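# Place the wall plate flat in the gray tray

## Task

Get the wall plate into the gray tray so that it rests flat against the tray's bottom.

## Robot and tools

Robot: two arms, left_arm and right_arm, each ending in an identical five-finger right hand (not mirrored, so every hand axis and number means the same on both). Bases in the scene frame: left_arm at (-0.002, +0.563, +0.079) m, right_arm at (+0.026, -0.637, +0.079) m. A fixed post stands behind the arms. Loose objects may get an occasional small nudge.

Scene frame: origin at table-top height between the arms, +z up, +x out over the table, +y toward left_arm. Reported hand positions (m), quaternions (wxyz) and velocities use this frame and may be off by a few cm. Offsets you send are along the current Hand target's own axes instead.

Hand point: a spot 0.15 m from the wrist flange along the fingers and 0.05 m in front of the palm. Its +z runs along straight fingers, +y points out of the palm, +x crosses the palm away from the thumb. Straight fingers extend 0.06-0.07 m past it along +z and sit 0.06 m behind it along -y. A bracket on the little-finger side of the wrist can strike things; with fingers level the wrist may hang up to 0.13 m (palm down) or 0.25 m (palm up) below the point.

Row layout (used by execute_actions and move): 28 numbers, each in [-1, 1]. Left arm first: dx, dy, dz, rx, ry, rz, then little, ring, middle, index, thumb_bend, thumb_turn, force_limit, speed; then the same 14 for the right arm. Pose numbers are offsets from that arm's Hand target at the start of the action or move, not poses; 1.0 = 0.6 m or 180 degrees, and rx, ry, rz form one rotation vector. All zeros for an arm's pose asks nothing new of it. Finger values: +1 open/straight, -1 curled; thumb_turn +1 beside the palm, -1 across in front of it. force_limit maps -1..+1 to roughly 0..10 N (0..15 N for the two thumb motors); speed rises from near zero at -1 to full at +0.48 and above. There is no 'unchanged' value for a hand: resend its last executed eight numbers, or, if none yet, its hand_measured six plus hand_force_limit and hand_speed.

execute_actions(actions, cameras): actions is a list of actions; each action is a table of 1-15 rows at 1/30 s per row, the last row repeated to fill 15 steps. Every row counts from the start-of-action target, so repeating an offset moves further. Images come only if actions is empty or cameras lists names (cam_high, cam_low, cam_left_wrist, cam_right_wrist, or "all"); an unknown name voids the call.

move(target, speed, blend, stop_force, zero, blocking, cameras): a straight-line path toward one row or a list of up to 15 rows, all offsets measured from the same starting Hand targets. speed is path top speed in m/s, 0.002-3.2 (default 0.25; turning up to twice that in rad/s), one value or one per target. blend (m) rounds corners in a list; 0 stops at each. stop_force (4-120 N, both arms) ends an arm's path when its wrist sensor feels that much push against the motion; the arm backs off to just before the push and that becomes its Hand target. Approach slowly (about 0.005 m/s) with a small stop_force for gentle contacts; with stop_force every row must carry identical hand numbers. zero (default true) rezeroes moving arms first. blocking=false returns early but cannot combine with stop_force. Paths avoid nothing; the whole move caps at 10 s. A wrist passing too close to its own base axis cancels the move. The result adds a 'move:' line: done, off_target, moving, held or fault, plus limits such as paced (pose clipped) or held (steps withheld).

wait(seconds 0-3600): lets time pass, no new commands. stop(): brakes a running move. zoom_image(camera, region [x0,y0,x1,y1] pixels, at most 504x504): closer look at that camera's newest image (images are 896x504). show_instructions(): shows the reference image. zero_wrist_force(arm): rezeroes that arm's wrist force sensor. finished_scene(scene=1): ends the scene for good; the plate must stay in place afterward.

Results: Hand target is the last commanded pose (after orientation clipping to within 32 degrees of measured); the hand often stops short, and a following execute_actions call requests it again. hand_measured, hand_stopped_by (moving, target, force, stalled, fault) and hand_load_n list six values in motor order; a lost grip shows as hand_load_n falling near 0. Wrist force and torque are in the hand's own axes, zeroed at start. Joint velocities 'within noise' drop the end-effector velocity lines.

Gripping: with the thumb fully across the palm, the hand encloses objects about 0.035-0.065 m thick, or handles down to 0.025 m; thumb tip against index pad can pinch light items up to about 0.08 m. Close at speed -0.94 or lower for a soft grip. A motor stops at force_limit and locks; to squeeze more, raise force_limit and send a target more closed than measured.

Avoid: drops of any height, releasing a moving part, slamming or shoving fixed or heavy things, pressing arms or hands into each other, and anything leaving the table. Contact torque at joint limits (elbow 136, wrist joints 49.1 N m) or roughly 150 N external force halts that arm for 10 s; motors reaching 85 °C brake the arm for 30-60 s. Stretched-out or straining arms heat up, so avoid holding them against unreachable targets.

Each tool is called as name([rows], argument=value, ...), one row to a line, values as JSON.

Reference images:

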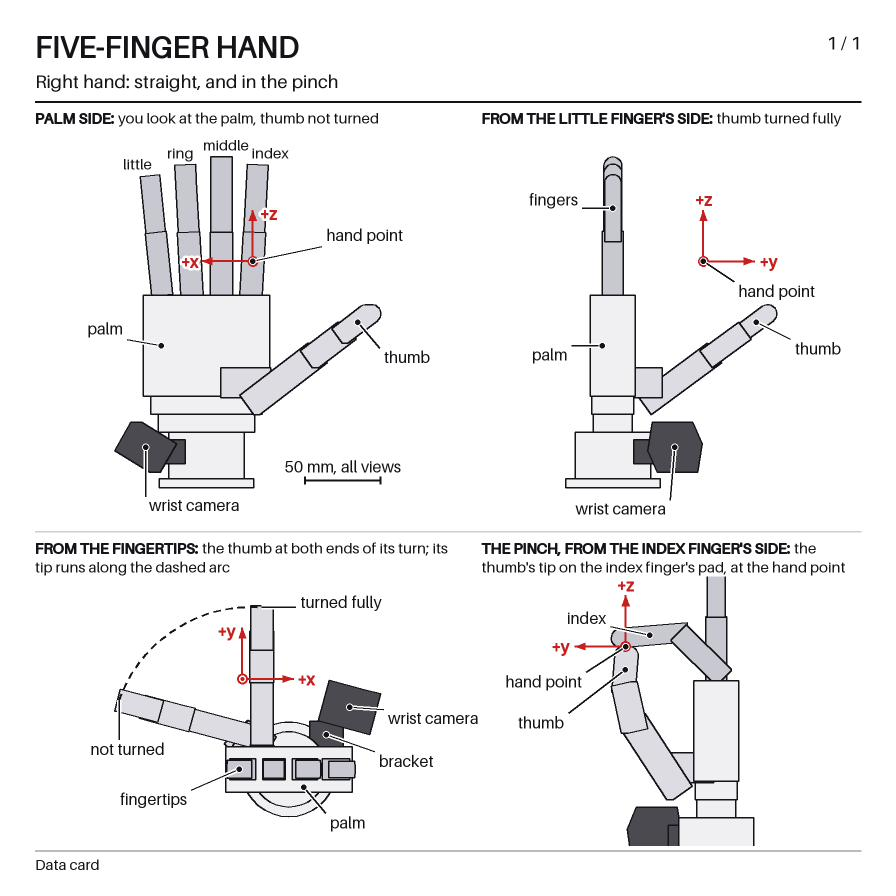

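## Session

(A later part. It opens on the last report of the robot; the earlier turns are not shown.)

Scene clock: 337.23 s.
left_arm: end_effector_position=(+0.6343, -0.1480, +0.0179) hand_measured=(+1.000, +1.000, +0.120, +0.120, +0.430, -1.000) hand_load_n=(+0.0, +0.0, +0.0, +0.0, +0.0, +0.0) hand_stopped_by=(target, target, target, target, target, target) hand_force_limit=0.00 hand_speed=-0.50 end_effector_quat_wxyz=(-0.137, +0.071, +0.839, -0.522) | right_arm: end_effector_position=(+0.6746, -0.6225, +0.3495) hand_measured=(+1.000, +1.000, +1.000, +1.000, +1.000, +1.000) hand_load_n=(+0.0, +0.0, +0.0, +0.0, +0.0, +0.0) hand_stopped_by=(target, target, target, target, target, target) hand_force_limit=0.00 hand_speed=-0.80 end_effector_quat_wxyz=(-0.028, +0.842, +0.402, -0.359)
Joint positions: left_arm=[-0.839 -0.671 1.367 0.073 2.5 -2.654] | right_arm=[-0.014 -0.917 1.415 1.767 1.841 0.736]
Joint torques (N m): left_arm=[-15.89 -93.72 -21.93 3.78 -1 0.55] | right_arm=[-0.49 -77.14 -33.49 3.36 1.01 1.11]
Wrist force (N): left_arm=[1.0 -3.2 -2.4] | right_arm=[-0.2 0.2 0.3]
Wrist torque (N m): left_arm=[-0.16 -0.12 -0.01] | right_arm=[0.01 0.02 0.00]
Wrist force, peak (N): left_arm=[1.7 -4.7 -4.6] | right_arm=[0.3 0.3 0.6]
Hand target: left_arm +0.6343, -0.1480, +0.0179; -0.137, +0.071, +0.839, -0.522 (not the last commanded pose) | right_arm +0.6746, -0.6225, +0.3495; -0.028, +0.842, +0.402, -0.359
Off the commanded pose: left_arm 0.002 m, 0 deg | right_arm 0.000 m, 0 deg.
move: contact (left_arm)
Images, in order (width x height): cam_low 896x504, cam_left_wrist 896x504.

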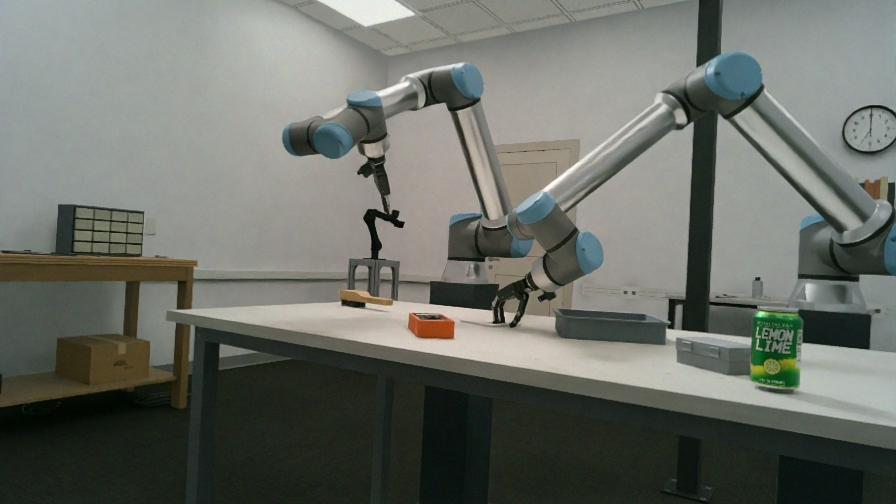

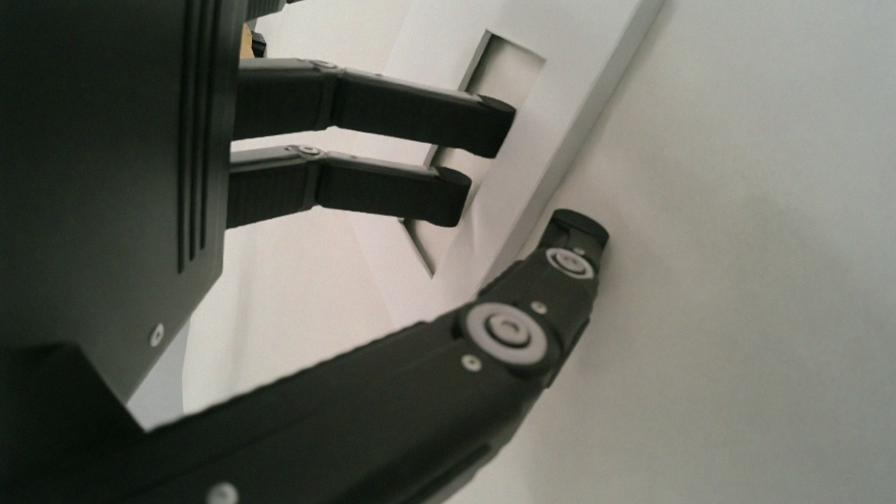

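move(target=[0,0,0,0,0,0,1,1,0.12,0.12,0.38,-1,-0.2,-0.8,0,0,0,0,0,0,1,1,1,1,1,1,0,-0.8])

move(target=[-0.0013,0.00746,0.00348,0,0,0,1,1,0.12,0.12,0.38,-1,-0.2,-0.8,0,0,0,0,0,0,1,1,1,1,1,1,0,-0.8], speed=0.004, stop_force=4, cameras=["cam_left_wrist","cam_low"])

zoom_image(camera="cam_left_wrist", region=[380, 0, 700, 320])

Scene clock: 343.73 s.
left_arm: end_effector_position=(+0.6343, -0.1480, +0.0179) hand_measured=(+1.000, +1.000, +0.120, +0.120, +0.380, -1.000) hand_load_n=(+0.0, +0.0, +0.0, +0.0, +0.0, +0.0) hand_stopped_by=(target, target, target, target, target, target) hand_force_limit=-0.20 hand_speed=-0.80 end_effector_quat_wxyz=(-0.137, +0.071, +0.839, -0.522) | right_arm: end_effector_position=(+0.6746, -0.6225, +0.3495) hand_measured=(+1.000, +1.000, +1.000, +1.000, +1.000, +1.000) hand_load_n=(+0.0, +0.0, +0.0, +0.0, +0.0, +0.0) hand_stopped_by=(target, target, target, target, target, target) hand_force_limit=0.00 hand_speed=-0.80 end_effector_quat_wxyz=(-0.028, +0.842, +0.402, -0.359)
Joint positions: left_arm=[-0.839 -0.671 1.367 0.073 2.5 -2.654] | right_arm=[-0.014 -0.917 1.415 1.767 1.841 0.736]
Joint torques (N m): left_arm=[-15.47 -95.06 -26.13 3.79 -1.23 0.38] | right_arm=[-0.52 -78.03 -33.75 3.42 1.01 1.02]
Wrist force (N): left_arm=[0.6 -0.4 1.2] | right_arm=[-0.1 0.2 0.3]
Wrist torque (N m): left_arm=[0.05 -0.09 0.01] | right_arm=[0.00 0.00 0.00]
Wrist force, peak (N): left_arm=[1.0 -4.0 -2.9] | right_arm=[-0.1 0.4 0.6]
Hand target: left_arm +0.6343, -0.1480, +0.0179; -0.137, +0.071, +0.839, -0.522 | right_arm +0.6746, -0.6225, +0.3495; -0.028, +0.842, +0.402, -0.359
Off the commanded pose: left_arm 0.000 m, 0 deg | right_arm 0.000 m, 0 deg.
move: done

Scene clock: 344.67 s.
left_arm: end_effector_position=(+0.6343, -0.1480, +0.0174) hand_measured=(+1.000, +1.000, +0.120, +0.120, +0.380, -1.000) hand_load_n=(+0.0, +0.0, +0.0, +0.0, +0.0, +0.0) hand_stopped_by=(target, target, target, target, target, target) hand_force_limit=-0.20 hand_speed=-0.80 end_effector_quat_wxyz=(-0.137, +0.071, +0.839, -0.522) | right_arm: end_effector_position=(+0.6746, -0.6225, +0.3495) hand_measured=(+1.000, +1.000, +1.000, +1.000, +1.000, +1.000) hand_load_n=(+0.0, +0.0, +0.0, +0.0, +0.0, +0.0) hand_stopped_by=(target, target, target, target, target, target) hand_force_limit=0.00 hand_speed=-0.80 end_effector_quat_wxyz=(-0.028, +0.842, +0.402, -0.359)
Joint positions: left_arm=[-0.839 -0.67 1.367 0.073 2.5 -2.654] | right_arm=[-0.014 -0.917 1.415 1.767 1.841 0.736]
Joint torques (N m): left_arm=[-15.26 -94.23 -23.21 4.06 -1.21 0.6] | right_arm=[-0.91 -77.84 -33.78 3.32 0.97 1.29]
Wrist force (N): left_arm=[1.8 -4.2 -0.9] | right_arm=[-0.1 0.2 0.7]
Wrist torque (N m): left_arm=[0.19 -0.07 -0.04] | right_arm=[-0.02 -0.01 0.00]
Wrist force, peak (N): left_arm=[2.1 -6.3 -2.0] | right_arm=[-0.1 0.2 0.7]
Hand target: left_arm +0.6343, -0.1480, +0.0174; -0.137, +0.071, +0.839, -0.522 (not the last commanded pose) | right_arm +0.6746, -0.6225, +0.3495; -0.028, +0.842, +0.402, -0.359
Off the commanded pose: left_arm 0.004 m, 0 deg | right_arm 0.000 m, 0 deg.
move: contact (left_arm)
Images, in order (width x height): cam_low 896x504, cam_left_wrist 896x504.

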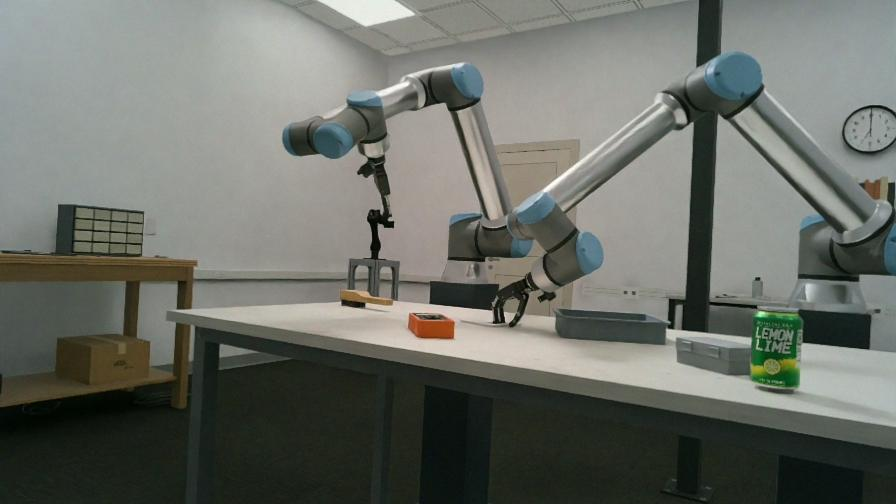

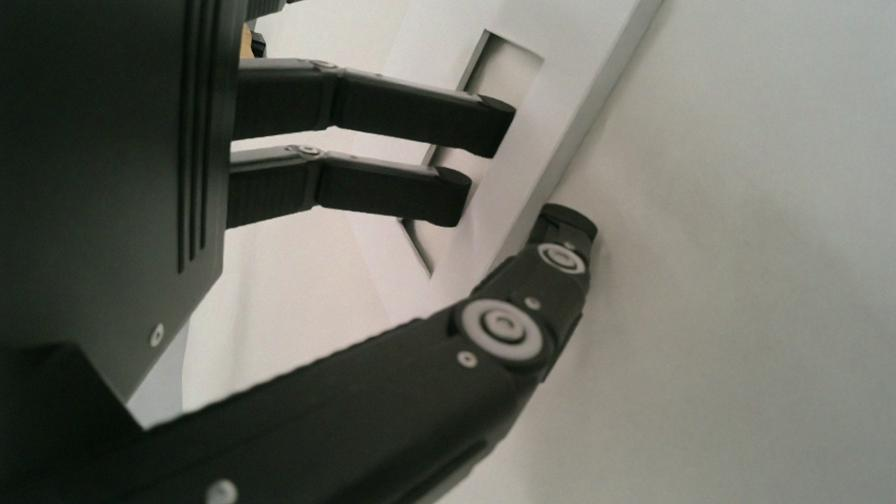

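Scaled by 1.575.

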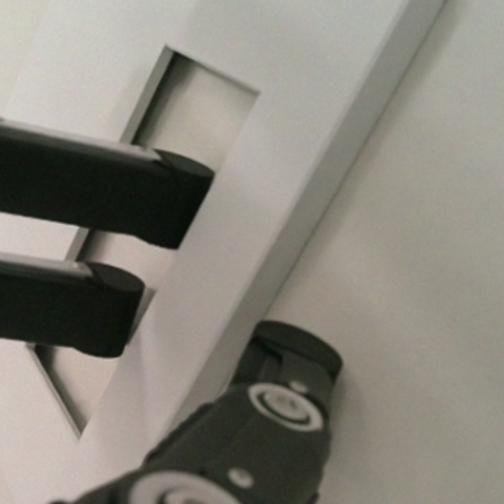

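move(target=[0.0001,-0.00045,-0.0002,0,0,0,1,1,-0.2,-0.2,0.38,-1,-0.4,-0.94,0,0,0,0,0,0,1,1,1,1,1,1,0,-0.8], speed=0.01, cameras=["cam_left_wrist","cam_low"])

zoom_image(camera="cam_low", region=[455, 280, 535, 335])

zoom_image(camera="cam_left_wrist", region=[380, 0, 700, 320])

Scene clock: 350.97 s.
left_arm: end_effector_position=(+0.6343, -0.1480, +0.0177) hand_measured=(+1.000, +1.000, +0.036, -0.160, +0.380, -1.000) hand_load_n=(+0.0, -0.5, +3.0, +3.5, +2.5, -0.5) hand_stopped_by=(target, target, force, force, target, target) hand_force_limit=-0.40 hand_speed=-0.94 end_effector_quat_wxyz=(-0.137, +0.071, +0.839, -0.522) | right_arm: end_effector_position=(+0.6746, -0.6225, +0.3495) hand_measured=(+1.000, +1.000, +1.000, +1.000, +1.000, +1.000) hand_load_n=(+0.0, +0.0, +0.0, +0.0, -0.5, +0.0) hand_stopped_by=(target, target, target, target, target, target) hand_force_limit=0.00 hand_speed=-0.80 end_effector_quat_wxyz=(-0.028, +0.842, +0.402, -0.359)
Joint positions: left_arm=[-0.839 -0.67 1.367 0.073 2.5 -2.654] | right_arm=[-0.014 -0.917 1.415 1.767 1.841 0.736]
Joint torques (N m): left_arm=[-10.41 -82.12 -28.55 0.18 -1.26 -0.33] | right_arm=[-0.67 -78.37 -33.67 3.26 0.96 1.18]
Wrist force (N): left_arm=[1.5 -4.7 1.3] | right_arm=[0.0 -0.1 0.2]
Wrist torque (N m): left_arm=[0.09 -0.12 -0.05] | right_arm=[-0.04 0.00 0.00]
Wrist force, peak (N): left_arm=[2.4 -5.0 -1.1] | right_arm=[0.1 0.2 0.7]
Hand target: left_arm +0.6343, -0.1480, +0.0177; -0.137, +0.071, +0.839, -0.522 | right_arm +0.6746, -0.6225, +0.3495; -0.028, +0.842, +0.402, -0.359
Off the commanded pose: left_arm 0.000 m, 0 deg | right_arm 0.000 m, 0 deg.
move: done
Images, in order (width x height): cam_low 896x504, cam_left_wrist 896x504.

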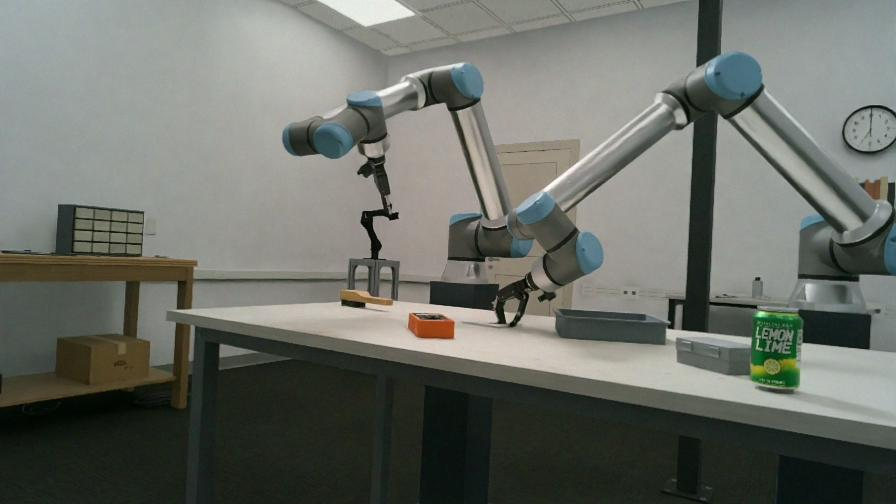

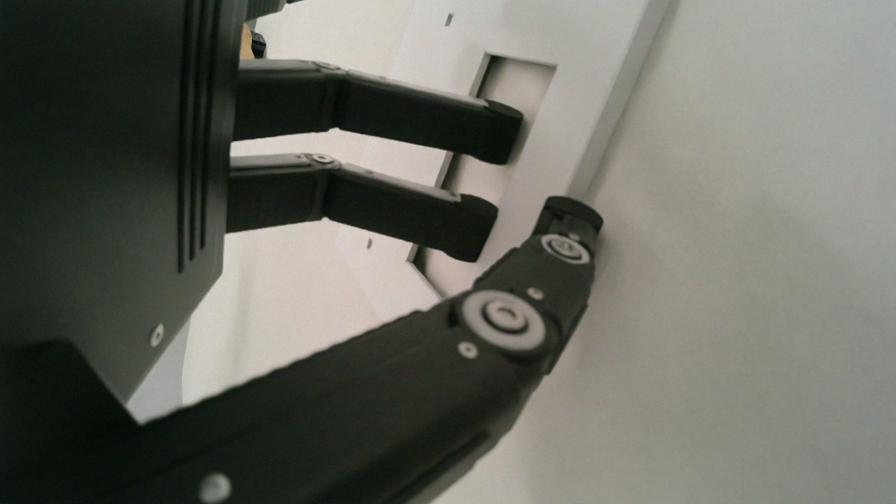

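Scaled by 6.300.

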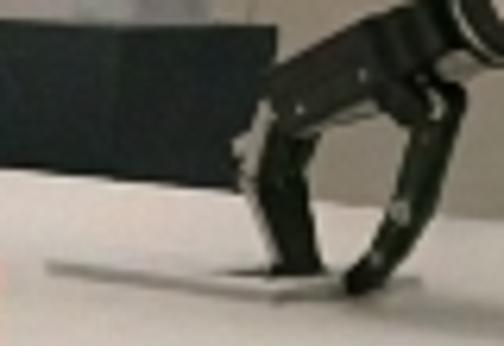

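Scaled by 1.575.

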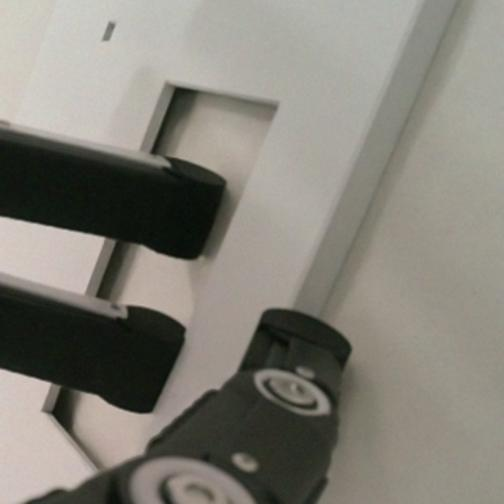

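move(target=[0,0,0,0,0,0,1,1,-0.25,-0.4,0.38,-1,0.1,-0.94,0,0,0,0,0,0,1,1,1,1,1,1,0,-0.8], speed=0.01, cameras=["cam_left_wrist","cam_low"])

zoom_image(camera="cam_low", region=[455, 280, 535, 335])

Scene clock: 355.83 s.
left_arm: end_effector_position=(+0.6343, -0.1480, +0.0177) hand_measured=(+1.000, +1.000, -0.086, -0.176, +0.382, -1.000) hand_load_n=(+0.0, +0.0, +5.5, +4.5, +4.0, -0.5) hand_stopped_by=(target, target, force, force, target, target) hand_force_limit=0.10 hand_speed=-0.94 end_effector_quat_wxyz=(-0.137, +0.071, +0.839, -0.522) | right_arm: end_effector_position=(+0.6746, -0.6225, +0.3495) hand_measured=(+1.000, +1.000, +1.000, +1.000, +1.000, +1.000) hand_load_n=(+0.0, +0.0, +0.5, +0.0, +0.0, +0.0) hand_stopped_by=(target, target, target, target, target, target) hand_force_limit=0.00 hand_speed=-0.80 end_effector_quat_wxyz=(-0.028, +0.842, +0.402, -0.359)
Joint positions: left_arm=[-0.839 -0.67 1.367 0.073 2.5 -2.654] | right_arm=[-0.014 -0.917 1.415 1.767 1.841 0.736]
Joint torques (N m): left_arm=[0.18 -80.54 -30.2 0.28 -0.92 -0.24] | right_arm=[-0.93 -78.29 -33.62 3.19 1.1 1.34]
Wrist force (N): left_arm=[1.9 -3.2 -0.4] | right_arm=[0.0 0.2 0.3]
Wrist torque (N m): left_arm=[0.04 -0.23 0.01] | right_arm=[0.00 -0.01 0.01]
Wrist force, peak (N): left_arm=[1.8 -5.6 0.9] | right_arm=[0.0 0.3 0.7]
Hand target: left_arm +0.6343, -0.1480, +0.0177; -0.137, +0.071, +0.839, -0.522 | right_arm +0.6746, -0.6225, +0.3495; -0.028, +0.842, +0.402, -0.359
Off the commanded pose: left_arm 0.000 m, 0 deg | right_arm 0.000 m, 0 deg.
move: done
Images, in order (width x height): cam_low 896x504, cam_left_wrist 896x504.

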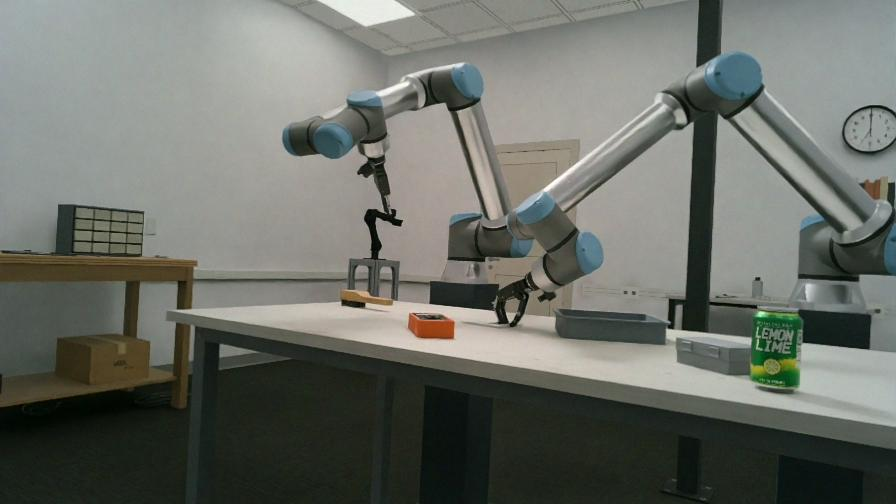

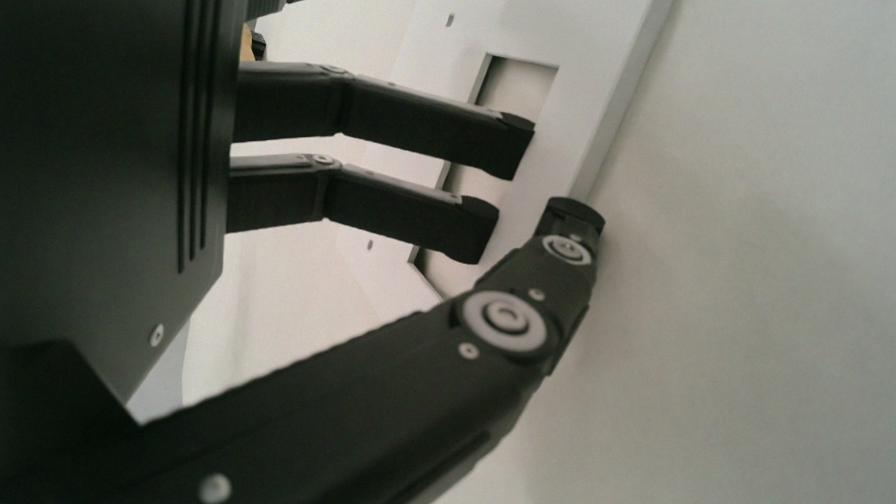

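Scaled by 6.300.

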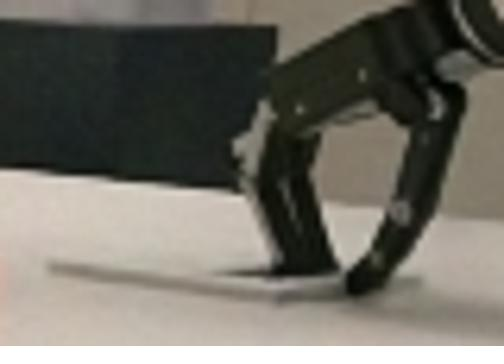

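move(target=[0.0026,-0.0149,-0.007,0,0,0,1,1,-0.25,-0.4,0.38,-1,0.1,-0.94,0,0,0,0,0,0,1,1,1,1,1,1,0,-0.8], speed=0.02, cameras=["cam_left_wrist","cam_low"])

zoom_image(camera="cam_low", region=[455, 280, 535, 335])

Scene clock: 359.87 s.
left_arm: end_effector_position=(+0.6343, -0.1479, +0.0278) hand_measured=(+1.000, +1.000, -0.086, -0.176, +0.382, -1.000) hand_load_n=(+0.0, +0.0, +1.0, +1.0, +2.5, +0.0) hand_stopped_by=(target, target, force, force, target, target) hand_force_limit=0.10 hand_speed=-0.94 end_effector_quat_wxyz=(-0.137, +0.071, +0.839, -0.522) | right_arm: end_effector_position=(+0.6746, -0.6225, +0.3495) hand_measured=(+1.000, +1.000, +1.000, +1.000, +1.000, +1.000) hand_load_n=(+0.0, +0.0, +0.0, +0.0, +0.0, +0.0) hand_stopped_by=(target, target, target, target, target, target) hand_force_limit=0.00 hand_speed=-0.80 end_effector_quat_wxyz=(-0.028, +0.842, +0.402, -0.359)
Joint positions: left_arm=[-0.839 -0.681 1.367 0.084 2.5 -2.654] | right_arm=[-0.014 -0.917 1.415 1.767 1.841 0.736]
Joint torques (N m): left_arm=[10.7 -81.71 -34.33 0.67 0.64 1.62] | right_arm=[-1.49 -77.26 -33.74 3.19 0.95 1.43]
Wrist force (N): left_arm=[0.8 -0.8 2.1] | right_arm=[0.0 0.2 0.1]
Wrist torque (N m): left_arm=[-0.12 -0.16 0.00] | right_arm=[0.01 0.00 0.00]
Wrist force, peak (N): left_arm=[1.5 -4.4 -0.1] | right_arm=[-0.2 0.3 0.6]
Hand target: left_arm +0.6343, -0.1480, +0.0277; -0.137, +0.071, +0.839, -0.522 | right_arm +0.6746, -0.6225, +0.3495; -0.028, +0.842, +0.402, -0.359
Off the commanded pose: left_arm 0.000 m, 0 deg | right_arm 0.000 m, 0 deg.
move: done
Images, in order (width x height): cam_low 896x504, cam_left_wrist 896x504.

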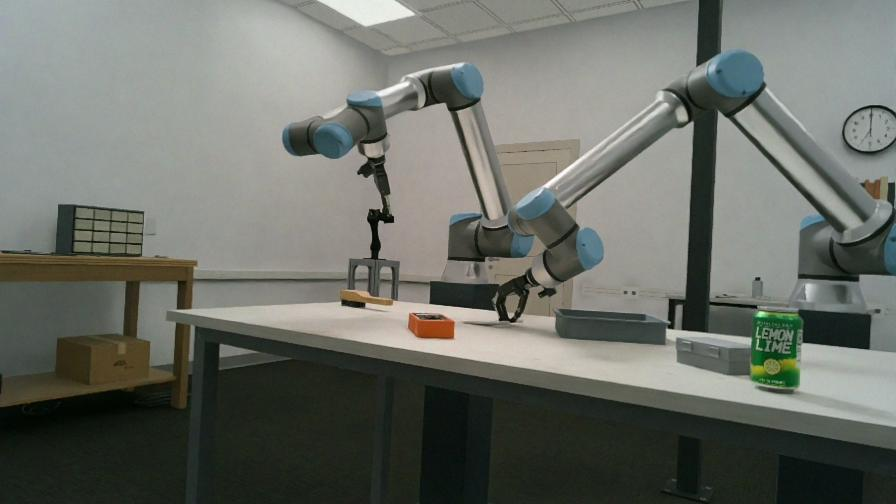

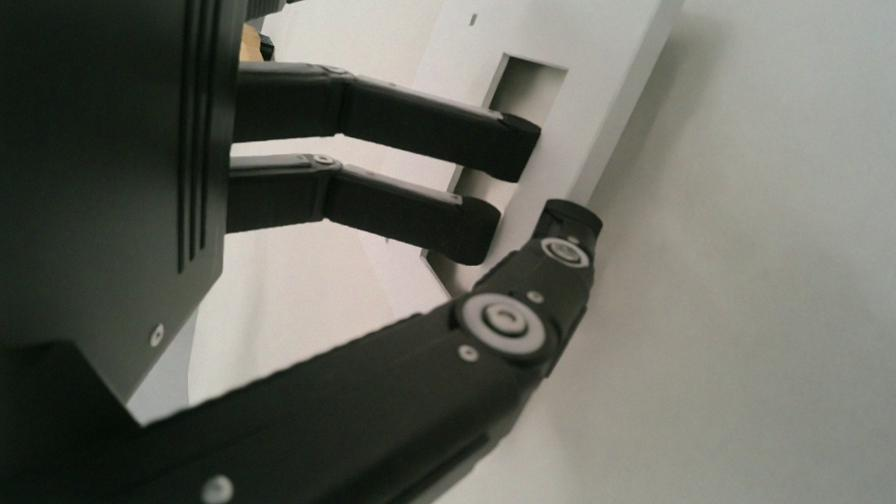

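Scaled by 6.300.

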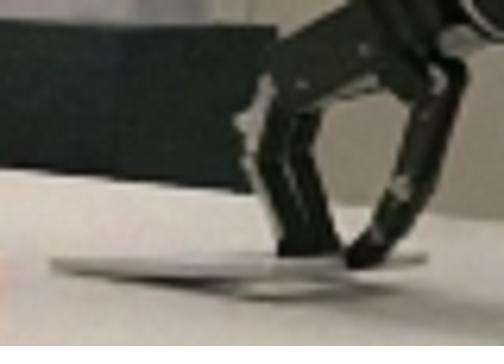

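move(target=[0,0,0,0,0,0,1,1,-0.35,-0.5,0.38,-1,0.1,-0.94,0,0,0,0,0,0,1,1,1,1,1,1,0,-0.8], speed=0.02)

move(target=[0.0026,-0.0149,-0.007,0,0,0,1,1,-0.35,-0.5,0.38,-1,0.1,-0.94,0,0,0,0,0,0,1,1,1,1,1,1,0,-0.8], speed=0.02, cameras=["cam_left_wrist","cam_low"])

zoom_image(camera="cam_low", region=[455, 280, 535, 335])

Scene clock: 367.87 s.
left_arm: end_effector_position=(+0.6343, -0.1480, +0.0277) hand_measured=(+1.000, +1.000, -0.350, -0.500, +0.380, -1.000) hand_load_n=(+0.0, +0.0, +2.0, +0.0, +0.5, +0.0) hand_stopped_by=(target, target, target, target, target, target) hand_force_limit=0.10 hand_speed=-0.94 end_effector_quat_wxyz=(-0.137, +0.071, +0.839, -0.522) | right_arm: end_effector_position=(+0.6746, -0.6225, +0.3495) hand_measured=(+1.000, +1.000, +1.000, +1.000, +1.000, +1.000) hand_load_n=(+0.0, +0.0, +0.0, +0.0, +0.0, +0.0) hand_stopped_by=(target, target, target, target, target, target) hand_force_limit=0.00 hand_speed=-0.80 end_effector_quat_wxyz=(-0.028, +0.842, +0.402, -0.359)
Joint positions: left_arm=[-0.839 -0.681 1.367 0.084 2.5 -2.654] | right_arm=[-0.014 -0.917 1.415 1.767 1.841 0.736]
Joint torques (N m): left_arm=[10.12 -80.13 -24.36 0.29 2.61 1.91] | right_arm=[-0.79 -78.8 -33.93 3.17 0.88 1.44]
Wrist force (N): left_arm=[1.3 -0.4 1.9] | right_arm=[-0.1 0.2 0.3]
Wrist torque (N m): left_arm=[-0.05 -0.21 0.03] | right_arm=[0.00 0.00 0.00]
Wrist force, peak (N): left_arm=[0.8 -0.9 2.4] | right_arm=[-0.2 0.3 0.6]
Hand target: left_arm +0.6343, -0.1480, +0.0277; -0.137, +0.071, +0.839, -0.522 | right_arm +0.6746, -0.6225, +0.3495; -0.028, +0.842, +0.402, -0.359
Off the commanded pose: left_arm 0.000 m, 0 deg | right_arm 0.000 m, 0 deg.
move: done

Scene clock: 368.60 s.
left_arm: end_effector_position=(+0.6343, -0.1479, +0.0378) hand_measured=(+1.000, +1.000, -0.350, -0.500, +0.380, -1.000) hand_load_n=(+0.0, +0.0, +2.5, +0.0, +0.5, +0.0) hand_stopped_by=(target, target, target, target, target, target) hand_force_limit=0.10 hand_speed=-0.94 end_effector_quat_wxyz=(-0.137, +0.071, +0.839, -0.522) | right_arm: end_effector_position=(+0.6746, -0.6225, +0.3495) hand_measured=(+1.000, +1.000, +1.000, +1.000, +1.000, +1.000) hand_load_n=(+0.5, +0.0, +0.0, +0.0, +0.0, -0.5) hand_stopped_by=(target, target, target, target, target, target) hand_force_limit=0.00 hand_speed=-0.80 end_effector_quat_wxyz=(-0.028, +0.842, +0.402, -0.359)
Joint positions: left_arm=[-0.839 -0.692 1.366 0.096 2.5 -2.654] | right_arm=[-0.014 -0.917 1.415 1.767 1.841 0.736]
Joint torques (N m): left_arm=[12.9 -79.82 -34.09 0.74 2.87 1.86] | right_arm=[-1.09 -78.5 -33.88 3.19 1 1.63]
Wrist force (N): left_arm=[0.8 -0.5 1.8] | right_arm=[-0.2 0.1 0.4]
Wrist torque (N m): left_arm=[-0.05 -0.12 -0.01] | right_arm=[-0.02 0.01 0.00]
Wrist force, peak (N): left_arm=[1.3 -0.6 1.8] | right_arm=[-0.4 0.0 0.5]
Hand target: left_arm +0.6344, -0.1479, +0.0377; -0.137, +0.071, +0.839, -0.522 | right_arm +0.6746, -0.6225, +0.3495; -0.028, +0.842, +0.402, -0.359
Off the commanded pose: left_arm 0.000 m, 0 deg | right_arm 0.000 m, 0 deg.
move: done
Images, in order (width x height): cam_low 896x504, cam_left_wrist 896x504.

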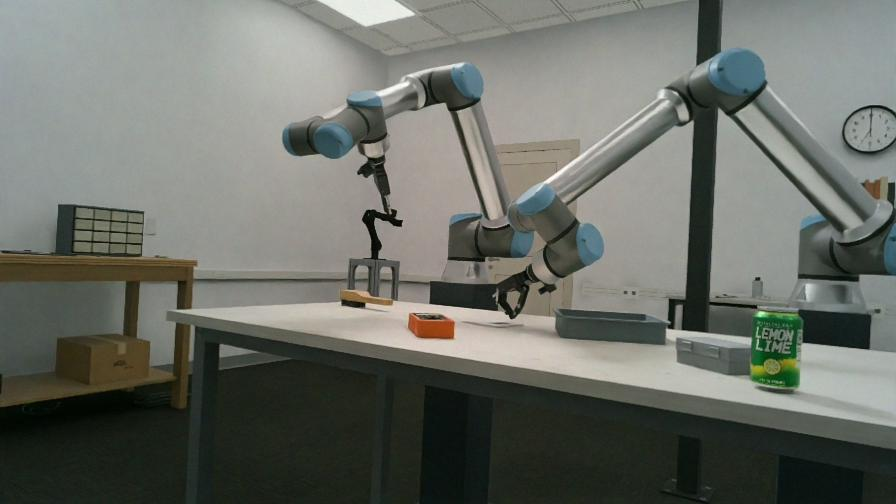

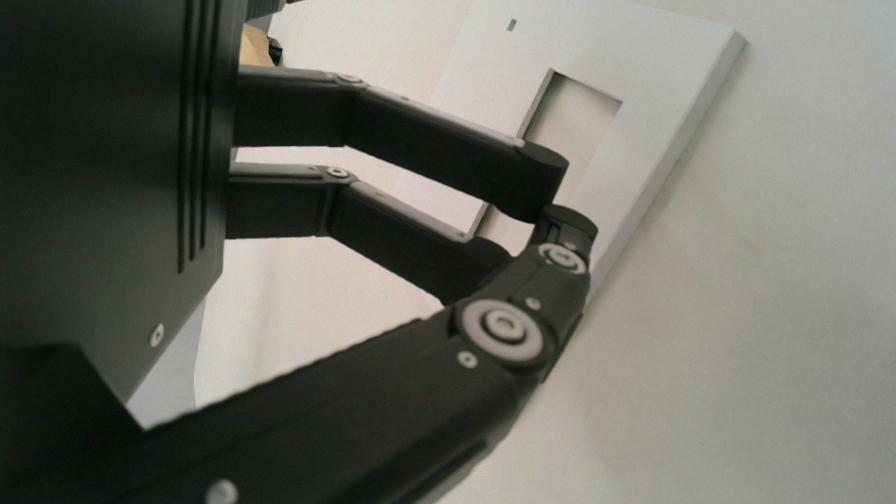

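Scaled by 6.300.

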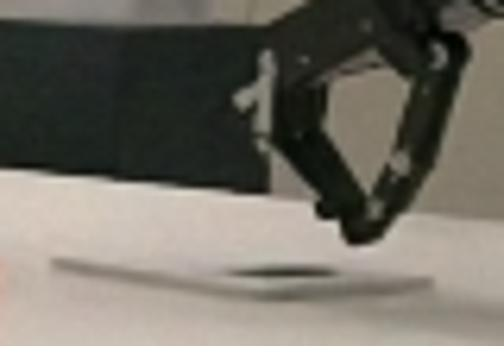

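move([
  [0.039,-0.2238,-0.1044,0,0,0,1,1,-0.35,-0.5,0.38,-1,0.1,-0.94,0,0,0,0,0,0,1,1,1,1,1,1,0,-0.8],
  [0.545,0.0024,-0.998,0,0,0,1,1,-0.35,-0.5,0.38,-1,0.1,-0.94,0,0,0,0,0,0,1,1,1,1,1,1,0,-0.8],
], speed=0.25, blend=[0.04, 0], cameras=["all"])

zoom_image(camera="cam_high", region=[330, 130, 430, 210])

zoom_image(camera="cam_high", region=[420, 80, 580, 220])

Scene clock: 406.63 s.
left_arm: end_effector_position=(+0.5049, +0.4513, +0.3370) hand_measured=(+1.000, +1.000, -0.350, -0.500, +0.380, -1.000) hand_load_n=(+0.0, +0.0, +2.5, +0.0, +0.5, +0.0) hand_stopped_by=(target, target, target, target, target, target) hand_force_limit=0.10 hand_speed=-0.94 end_effector_quat_wxyz=(-0.137, +0.071, +0.839, -0.522) | right_arm: end_effector_position=(+0.6746, -0.6225, +0.3495) hand_measured=(+1.000, +1.000, +1.000, +1.000, +1.000, +1.000) hand_load_n=(+0.0, +0.0, +0.0, +0.0, +0.0, +0.0) hand_stopped_by=(target, target, target, target, target, target) hand_force_limit=0.00 hand_speed=-0.80 end_effector_quat_wxyz=(-0.028, +0.842, +0.402, -0.359)
Joint positions: left_arm=[-0.143 -1.205 1.917 1.274 2.669 -1.284] | right_arm=[-0.014 -0.917 1.415 1.767 1.841 0.736]
Joint torques (N m): left_arm=[12.44 -60.5 -29.72 6.24 3.95 1.82] | right_arm=[-1.2 -79.03 -33.85 3.01 0.93 1.34]
Wrist force (N): left_arm=[1.6 -0.8 1.4] | right_arm=[0.0 0.2 0.5]
Wrist torque (N m): left_arm=[-0.06 -0.25 0.13] | right_arm=[-0.02 -0.01 0.01]
Wrist force, peak (N): left_arm=[0.6 -2.2 2.3] | right_arm=[-0.1 0.2 0.9]
Hand target: left_arm +0.5049, +0.4513, +0.3371; -0.137, +0.071, +0.839, -0.522 | right_arm +0.6746, -0.6225, +0.3495; -0.028, +0.842, +0.402, -0.359
Off the commanded pose: left_arm 0.000 m, 0 deg | right_arm 0.000 m, 0 deg.
move: done

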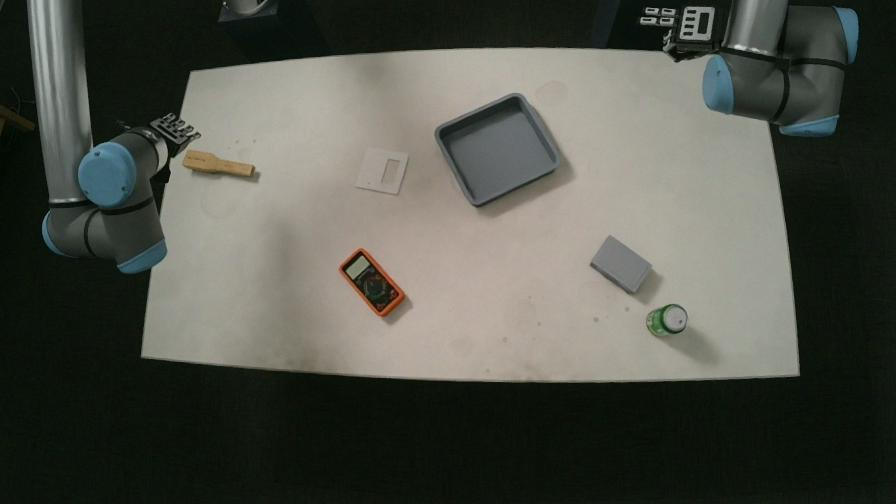

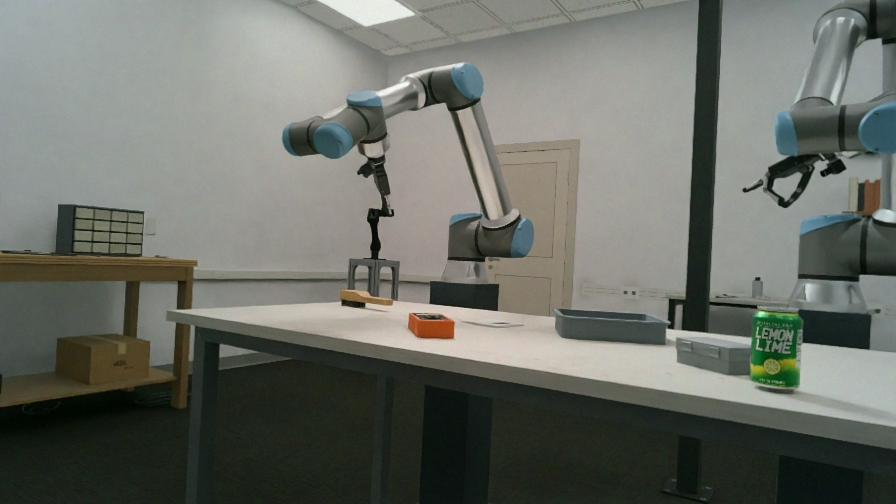

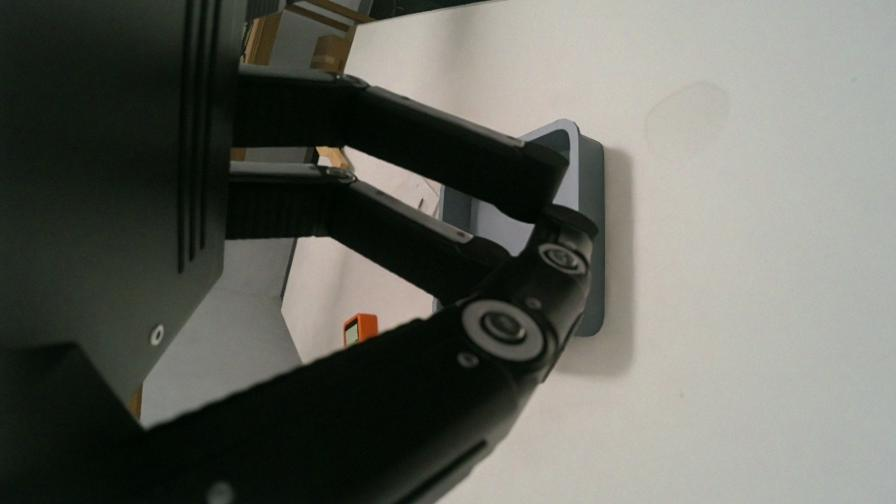

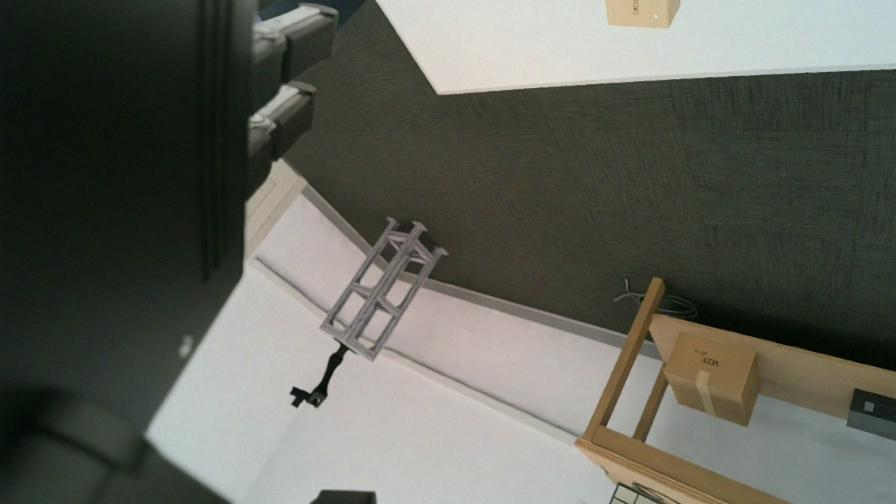

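Scaled by 5.040.

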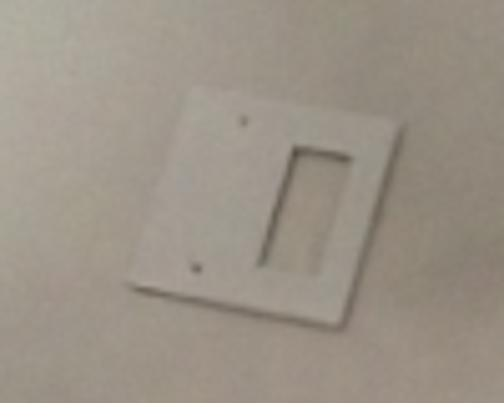

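Scaled by 3.150.

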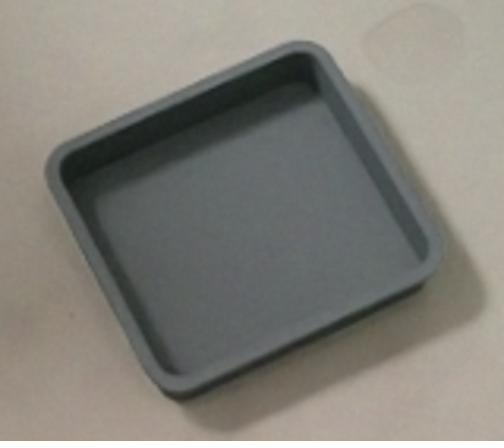

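move(target=[0,0,0,0,0,0,1,1,1,1,1,1,0,-0.3,0.3762,-0.4278,0.0548,0.2245,0.4231,0.1784,1,1,1,1,1,1,0,-0.3], speed=0.2, cameras=["all"])

Scene clock: 430.53 s.
left_arm: end_effector_position=(+0.5049, +0.4513, +0.3371) hand_measured=(+1.000, +1.000, +1.000, +1.000, +1.000, +1.000) hand_load_n=(+0.0, -0.5, -0.5, +0.0, +0.0, +0.0) hand_stopped_by=(target, target, target, target, target, target) hand_force_limit=0.00 hand_speed=-0.30 end_effector_quat_wxyz=(-0.137, +0.071, +0.839, -0.522) | right_arm: end_effector_position=(+0.5798, -0.2997, +0.2802) hand_measured=(+1.000, +1.000, +1.000, +1.000, +1.000, +1.000) hand_load_n=(+0.0, +0.0, +0.0, +0.0, -0.5, +0.0) hand_stopped_by=(target, target, target, target, target, target) hand_force_limit=0.00 hand_speed=-0.30 end_effector_quat_wxyz=(-0.435, +0.891, -0.062, +0.117)
Joint positions: left_arm=[-0.143 -1.205 1.917 1.274 2.669 -1.284] | right_arm=[0.01 -1.331 1.92 0.584 0.7 1.88]
Joint torques (N m): left_arm=[13.03 -56.63 -30.1 4.78 2.69 1.62] | right_arm=[-20.19 -50.07 -44.14 0.37 -1.89 1.42]
Wrist force (N): left_arm=[1.3 -0.5 1.0] | right_arm=[-0.6 0.2 -0.2]
Wrist torque (N m): left_arm=[0.00 -0.19 0.07] | right_arm=[0.04 0.09 0.09]
Wrist force, peak (N): left_arm=[1.1 -0.9 2.1] | right_arm=[-1.5 0.2 -0.1]
Hand target: left_arm +0.5049, +0.4513, +0.3371; -0.137, +0.071, +0.839, -0.522 | right_arm +0.5800, -0.2997, +0.2803; -0.435, +0.891, -0.062, +0.118
Off the commanded pose: left_arm 0.000 m, 0 deg | right_arm 0.000 m, 0 deg.
move: done

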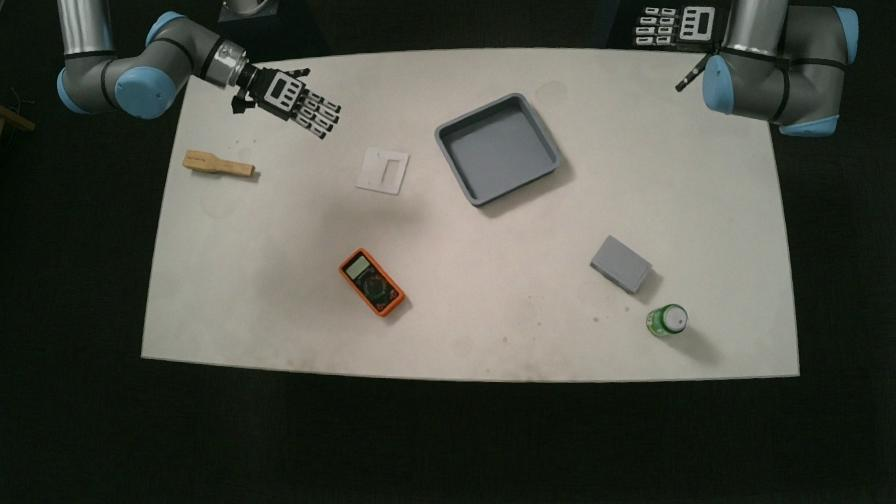

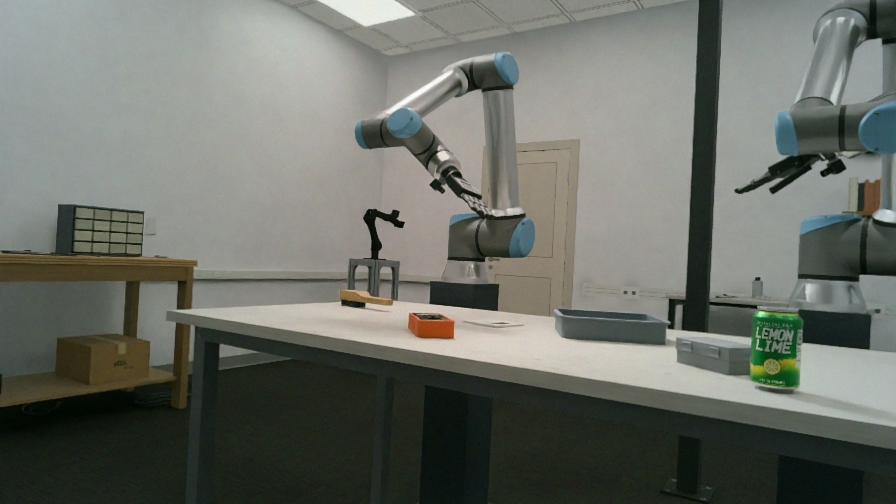

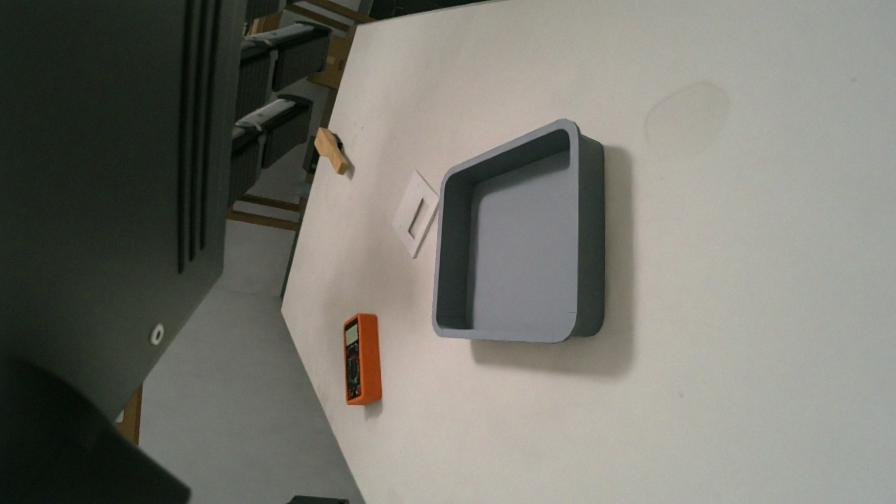

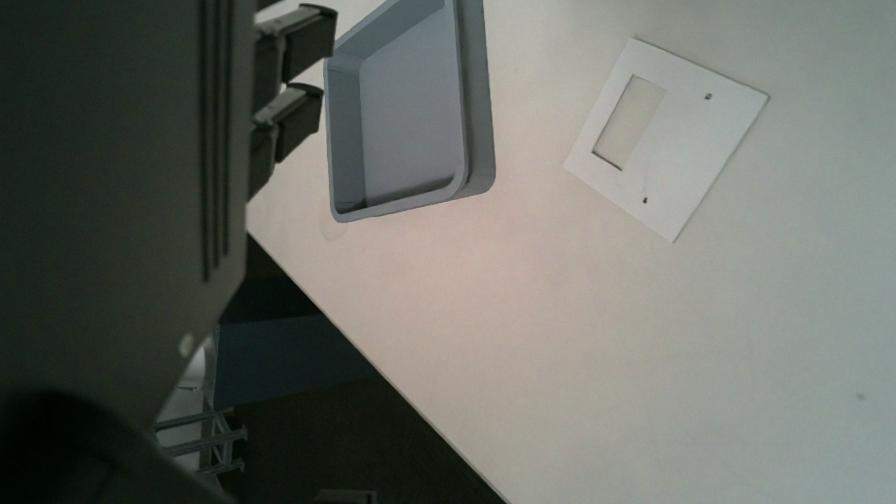

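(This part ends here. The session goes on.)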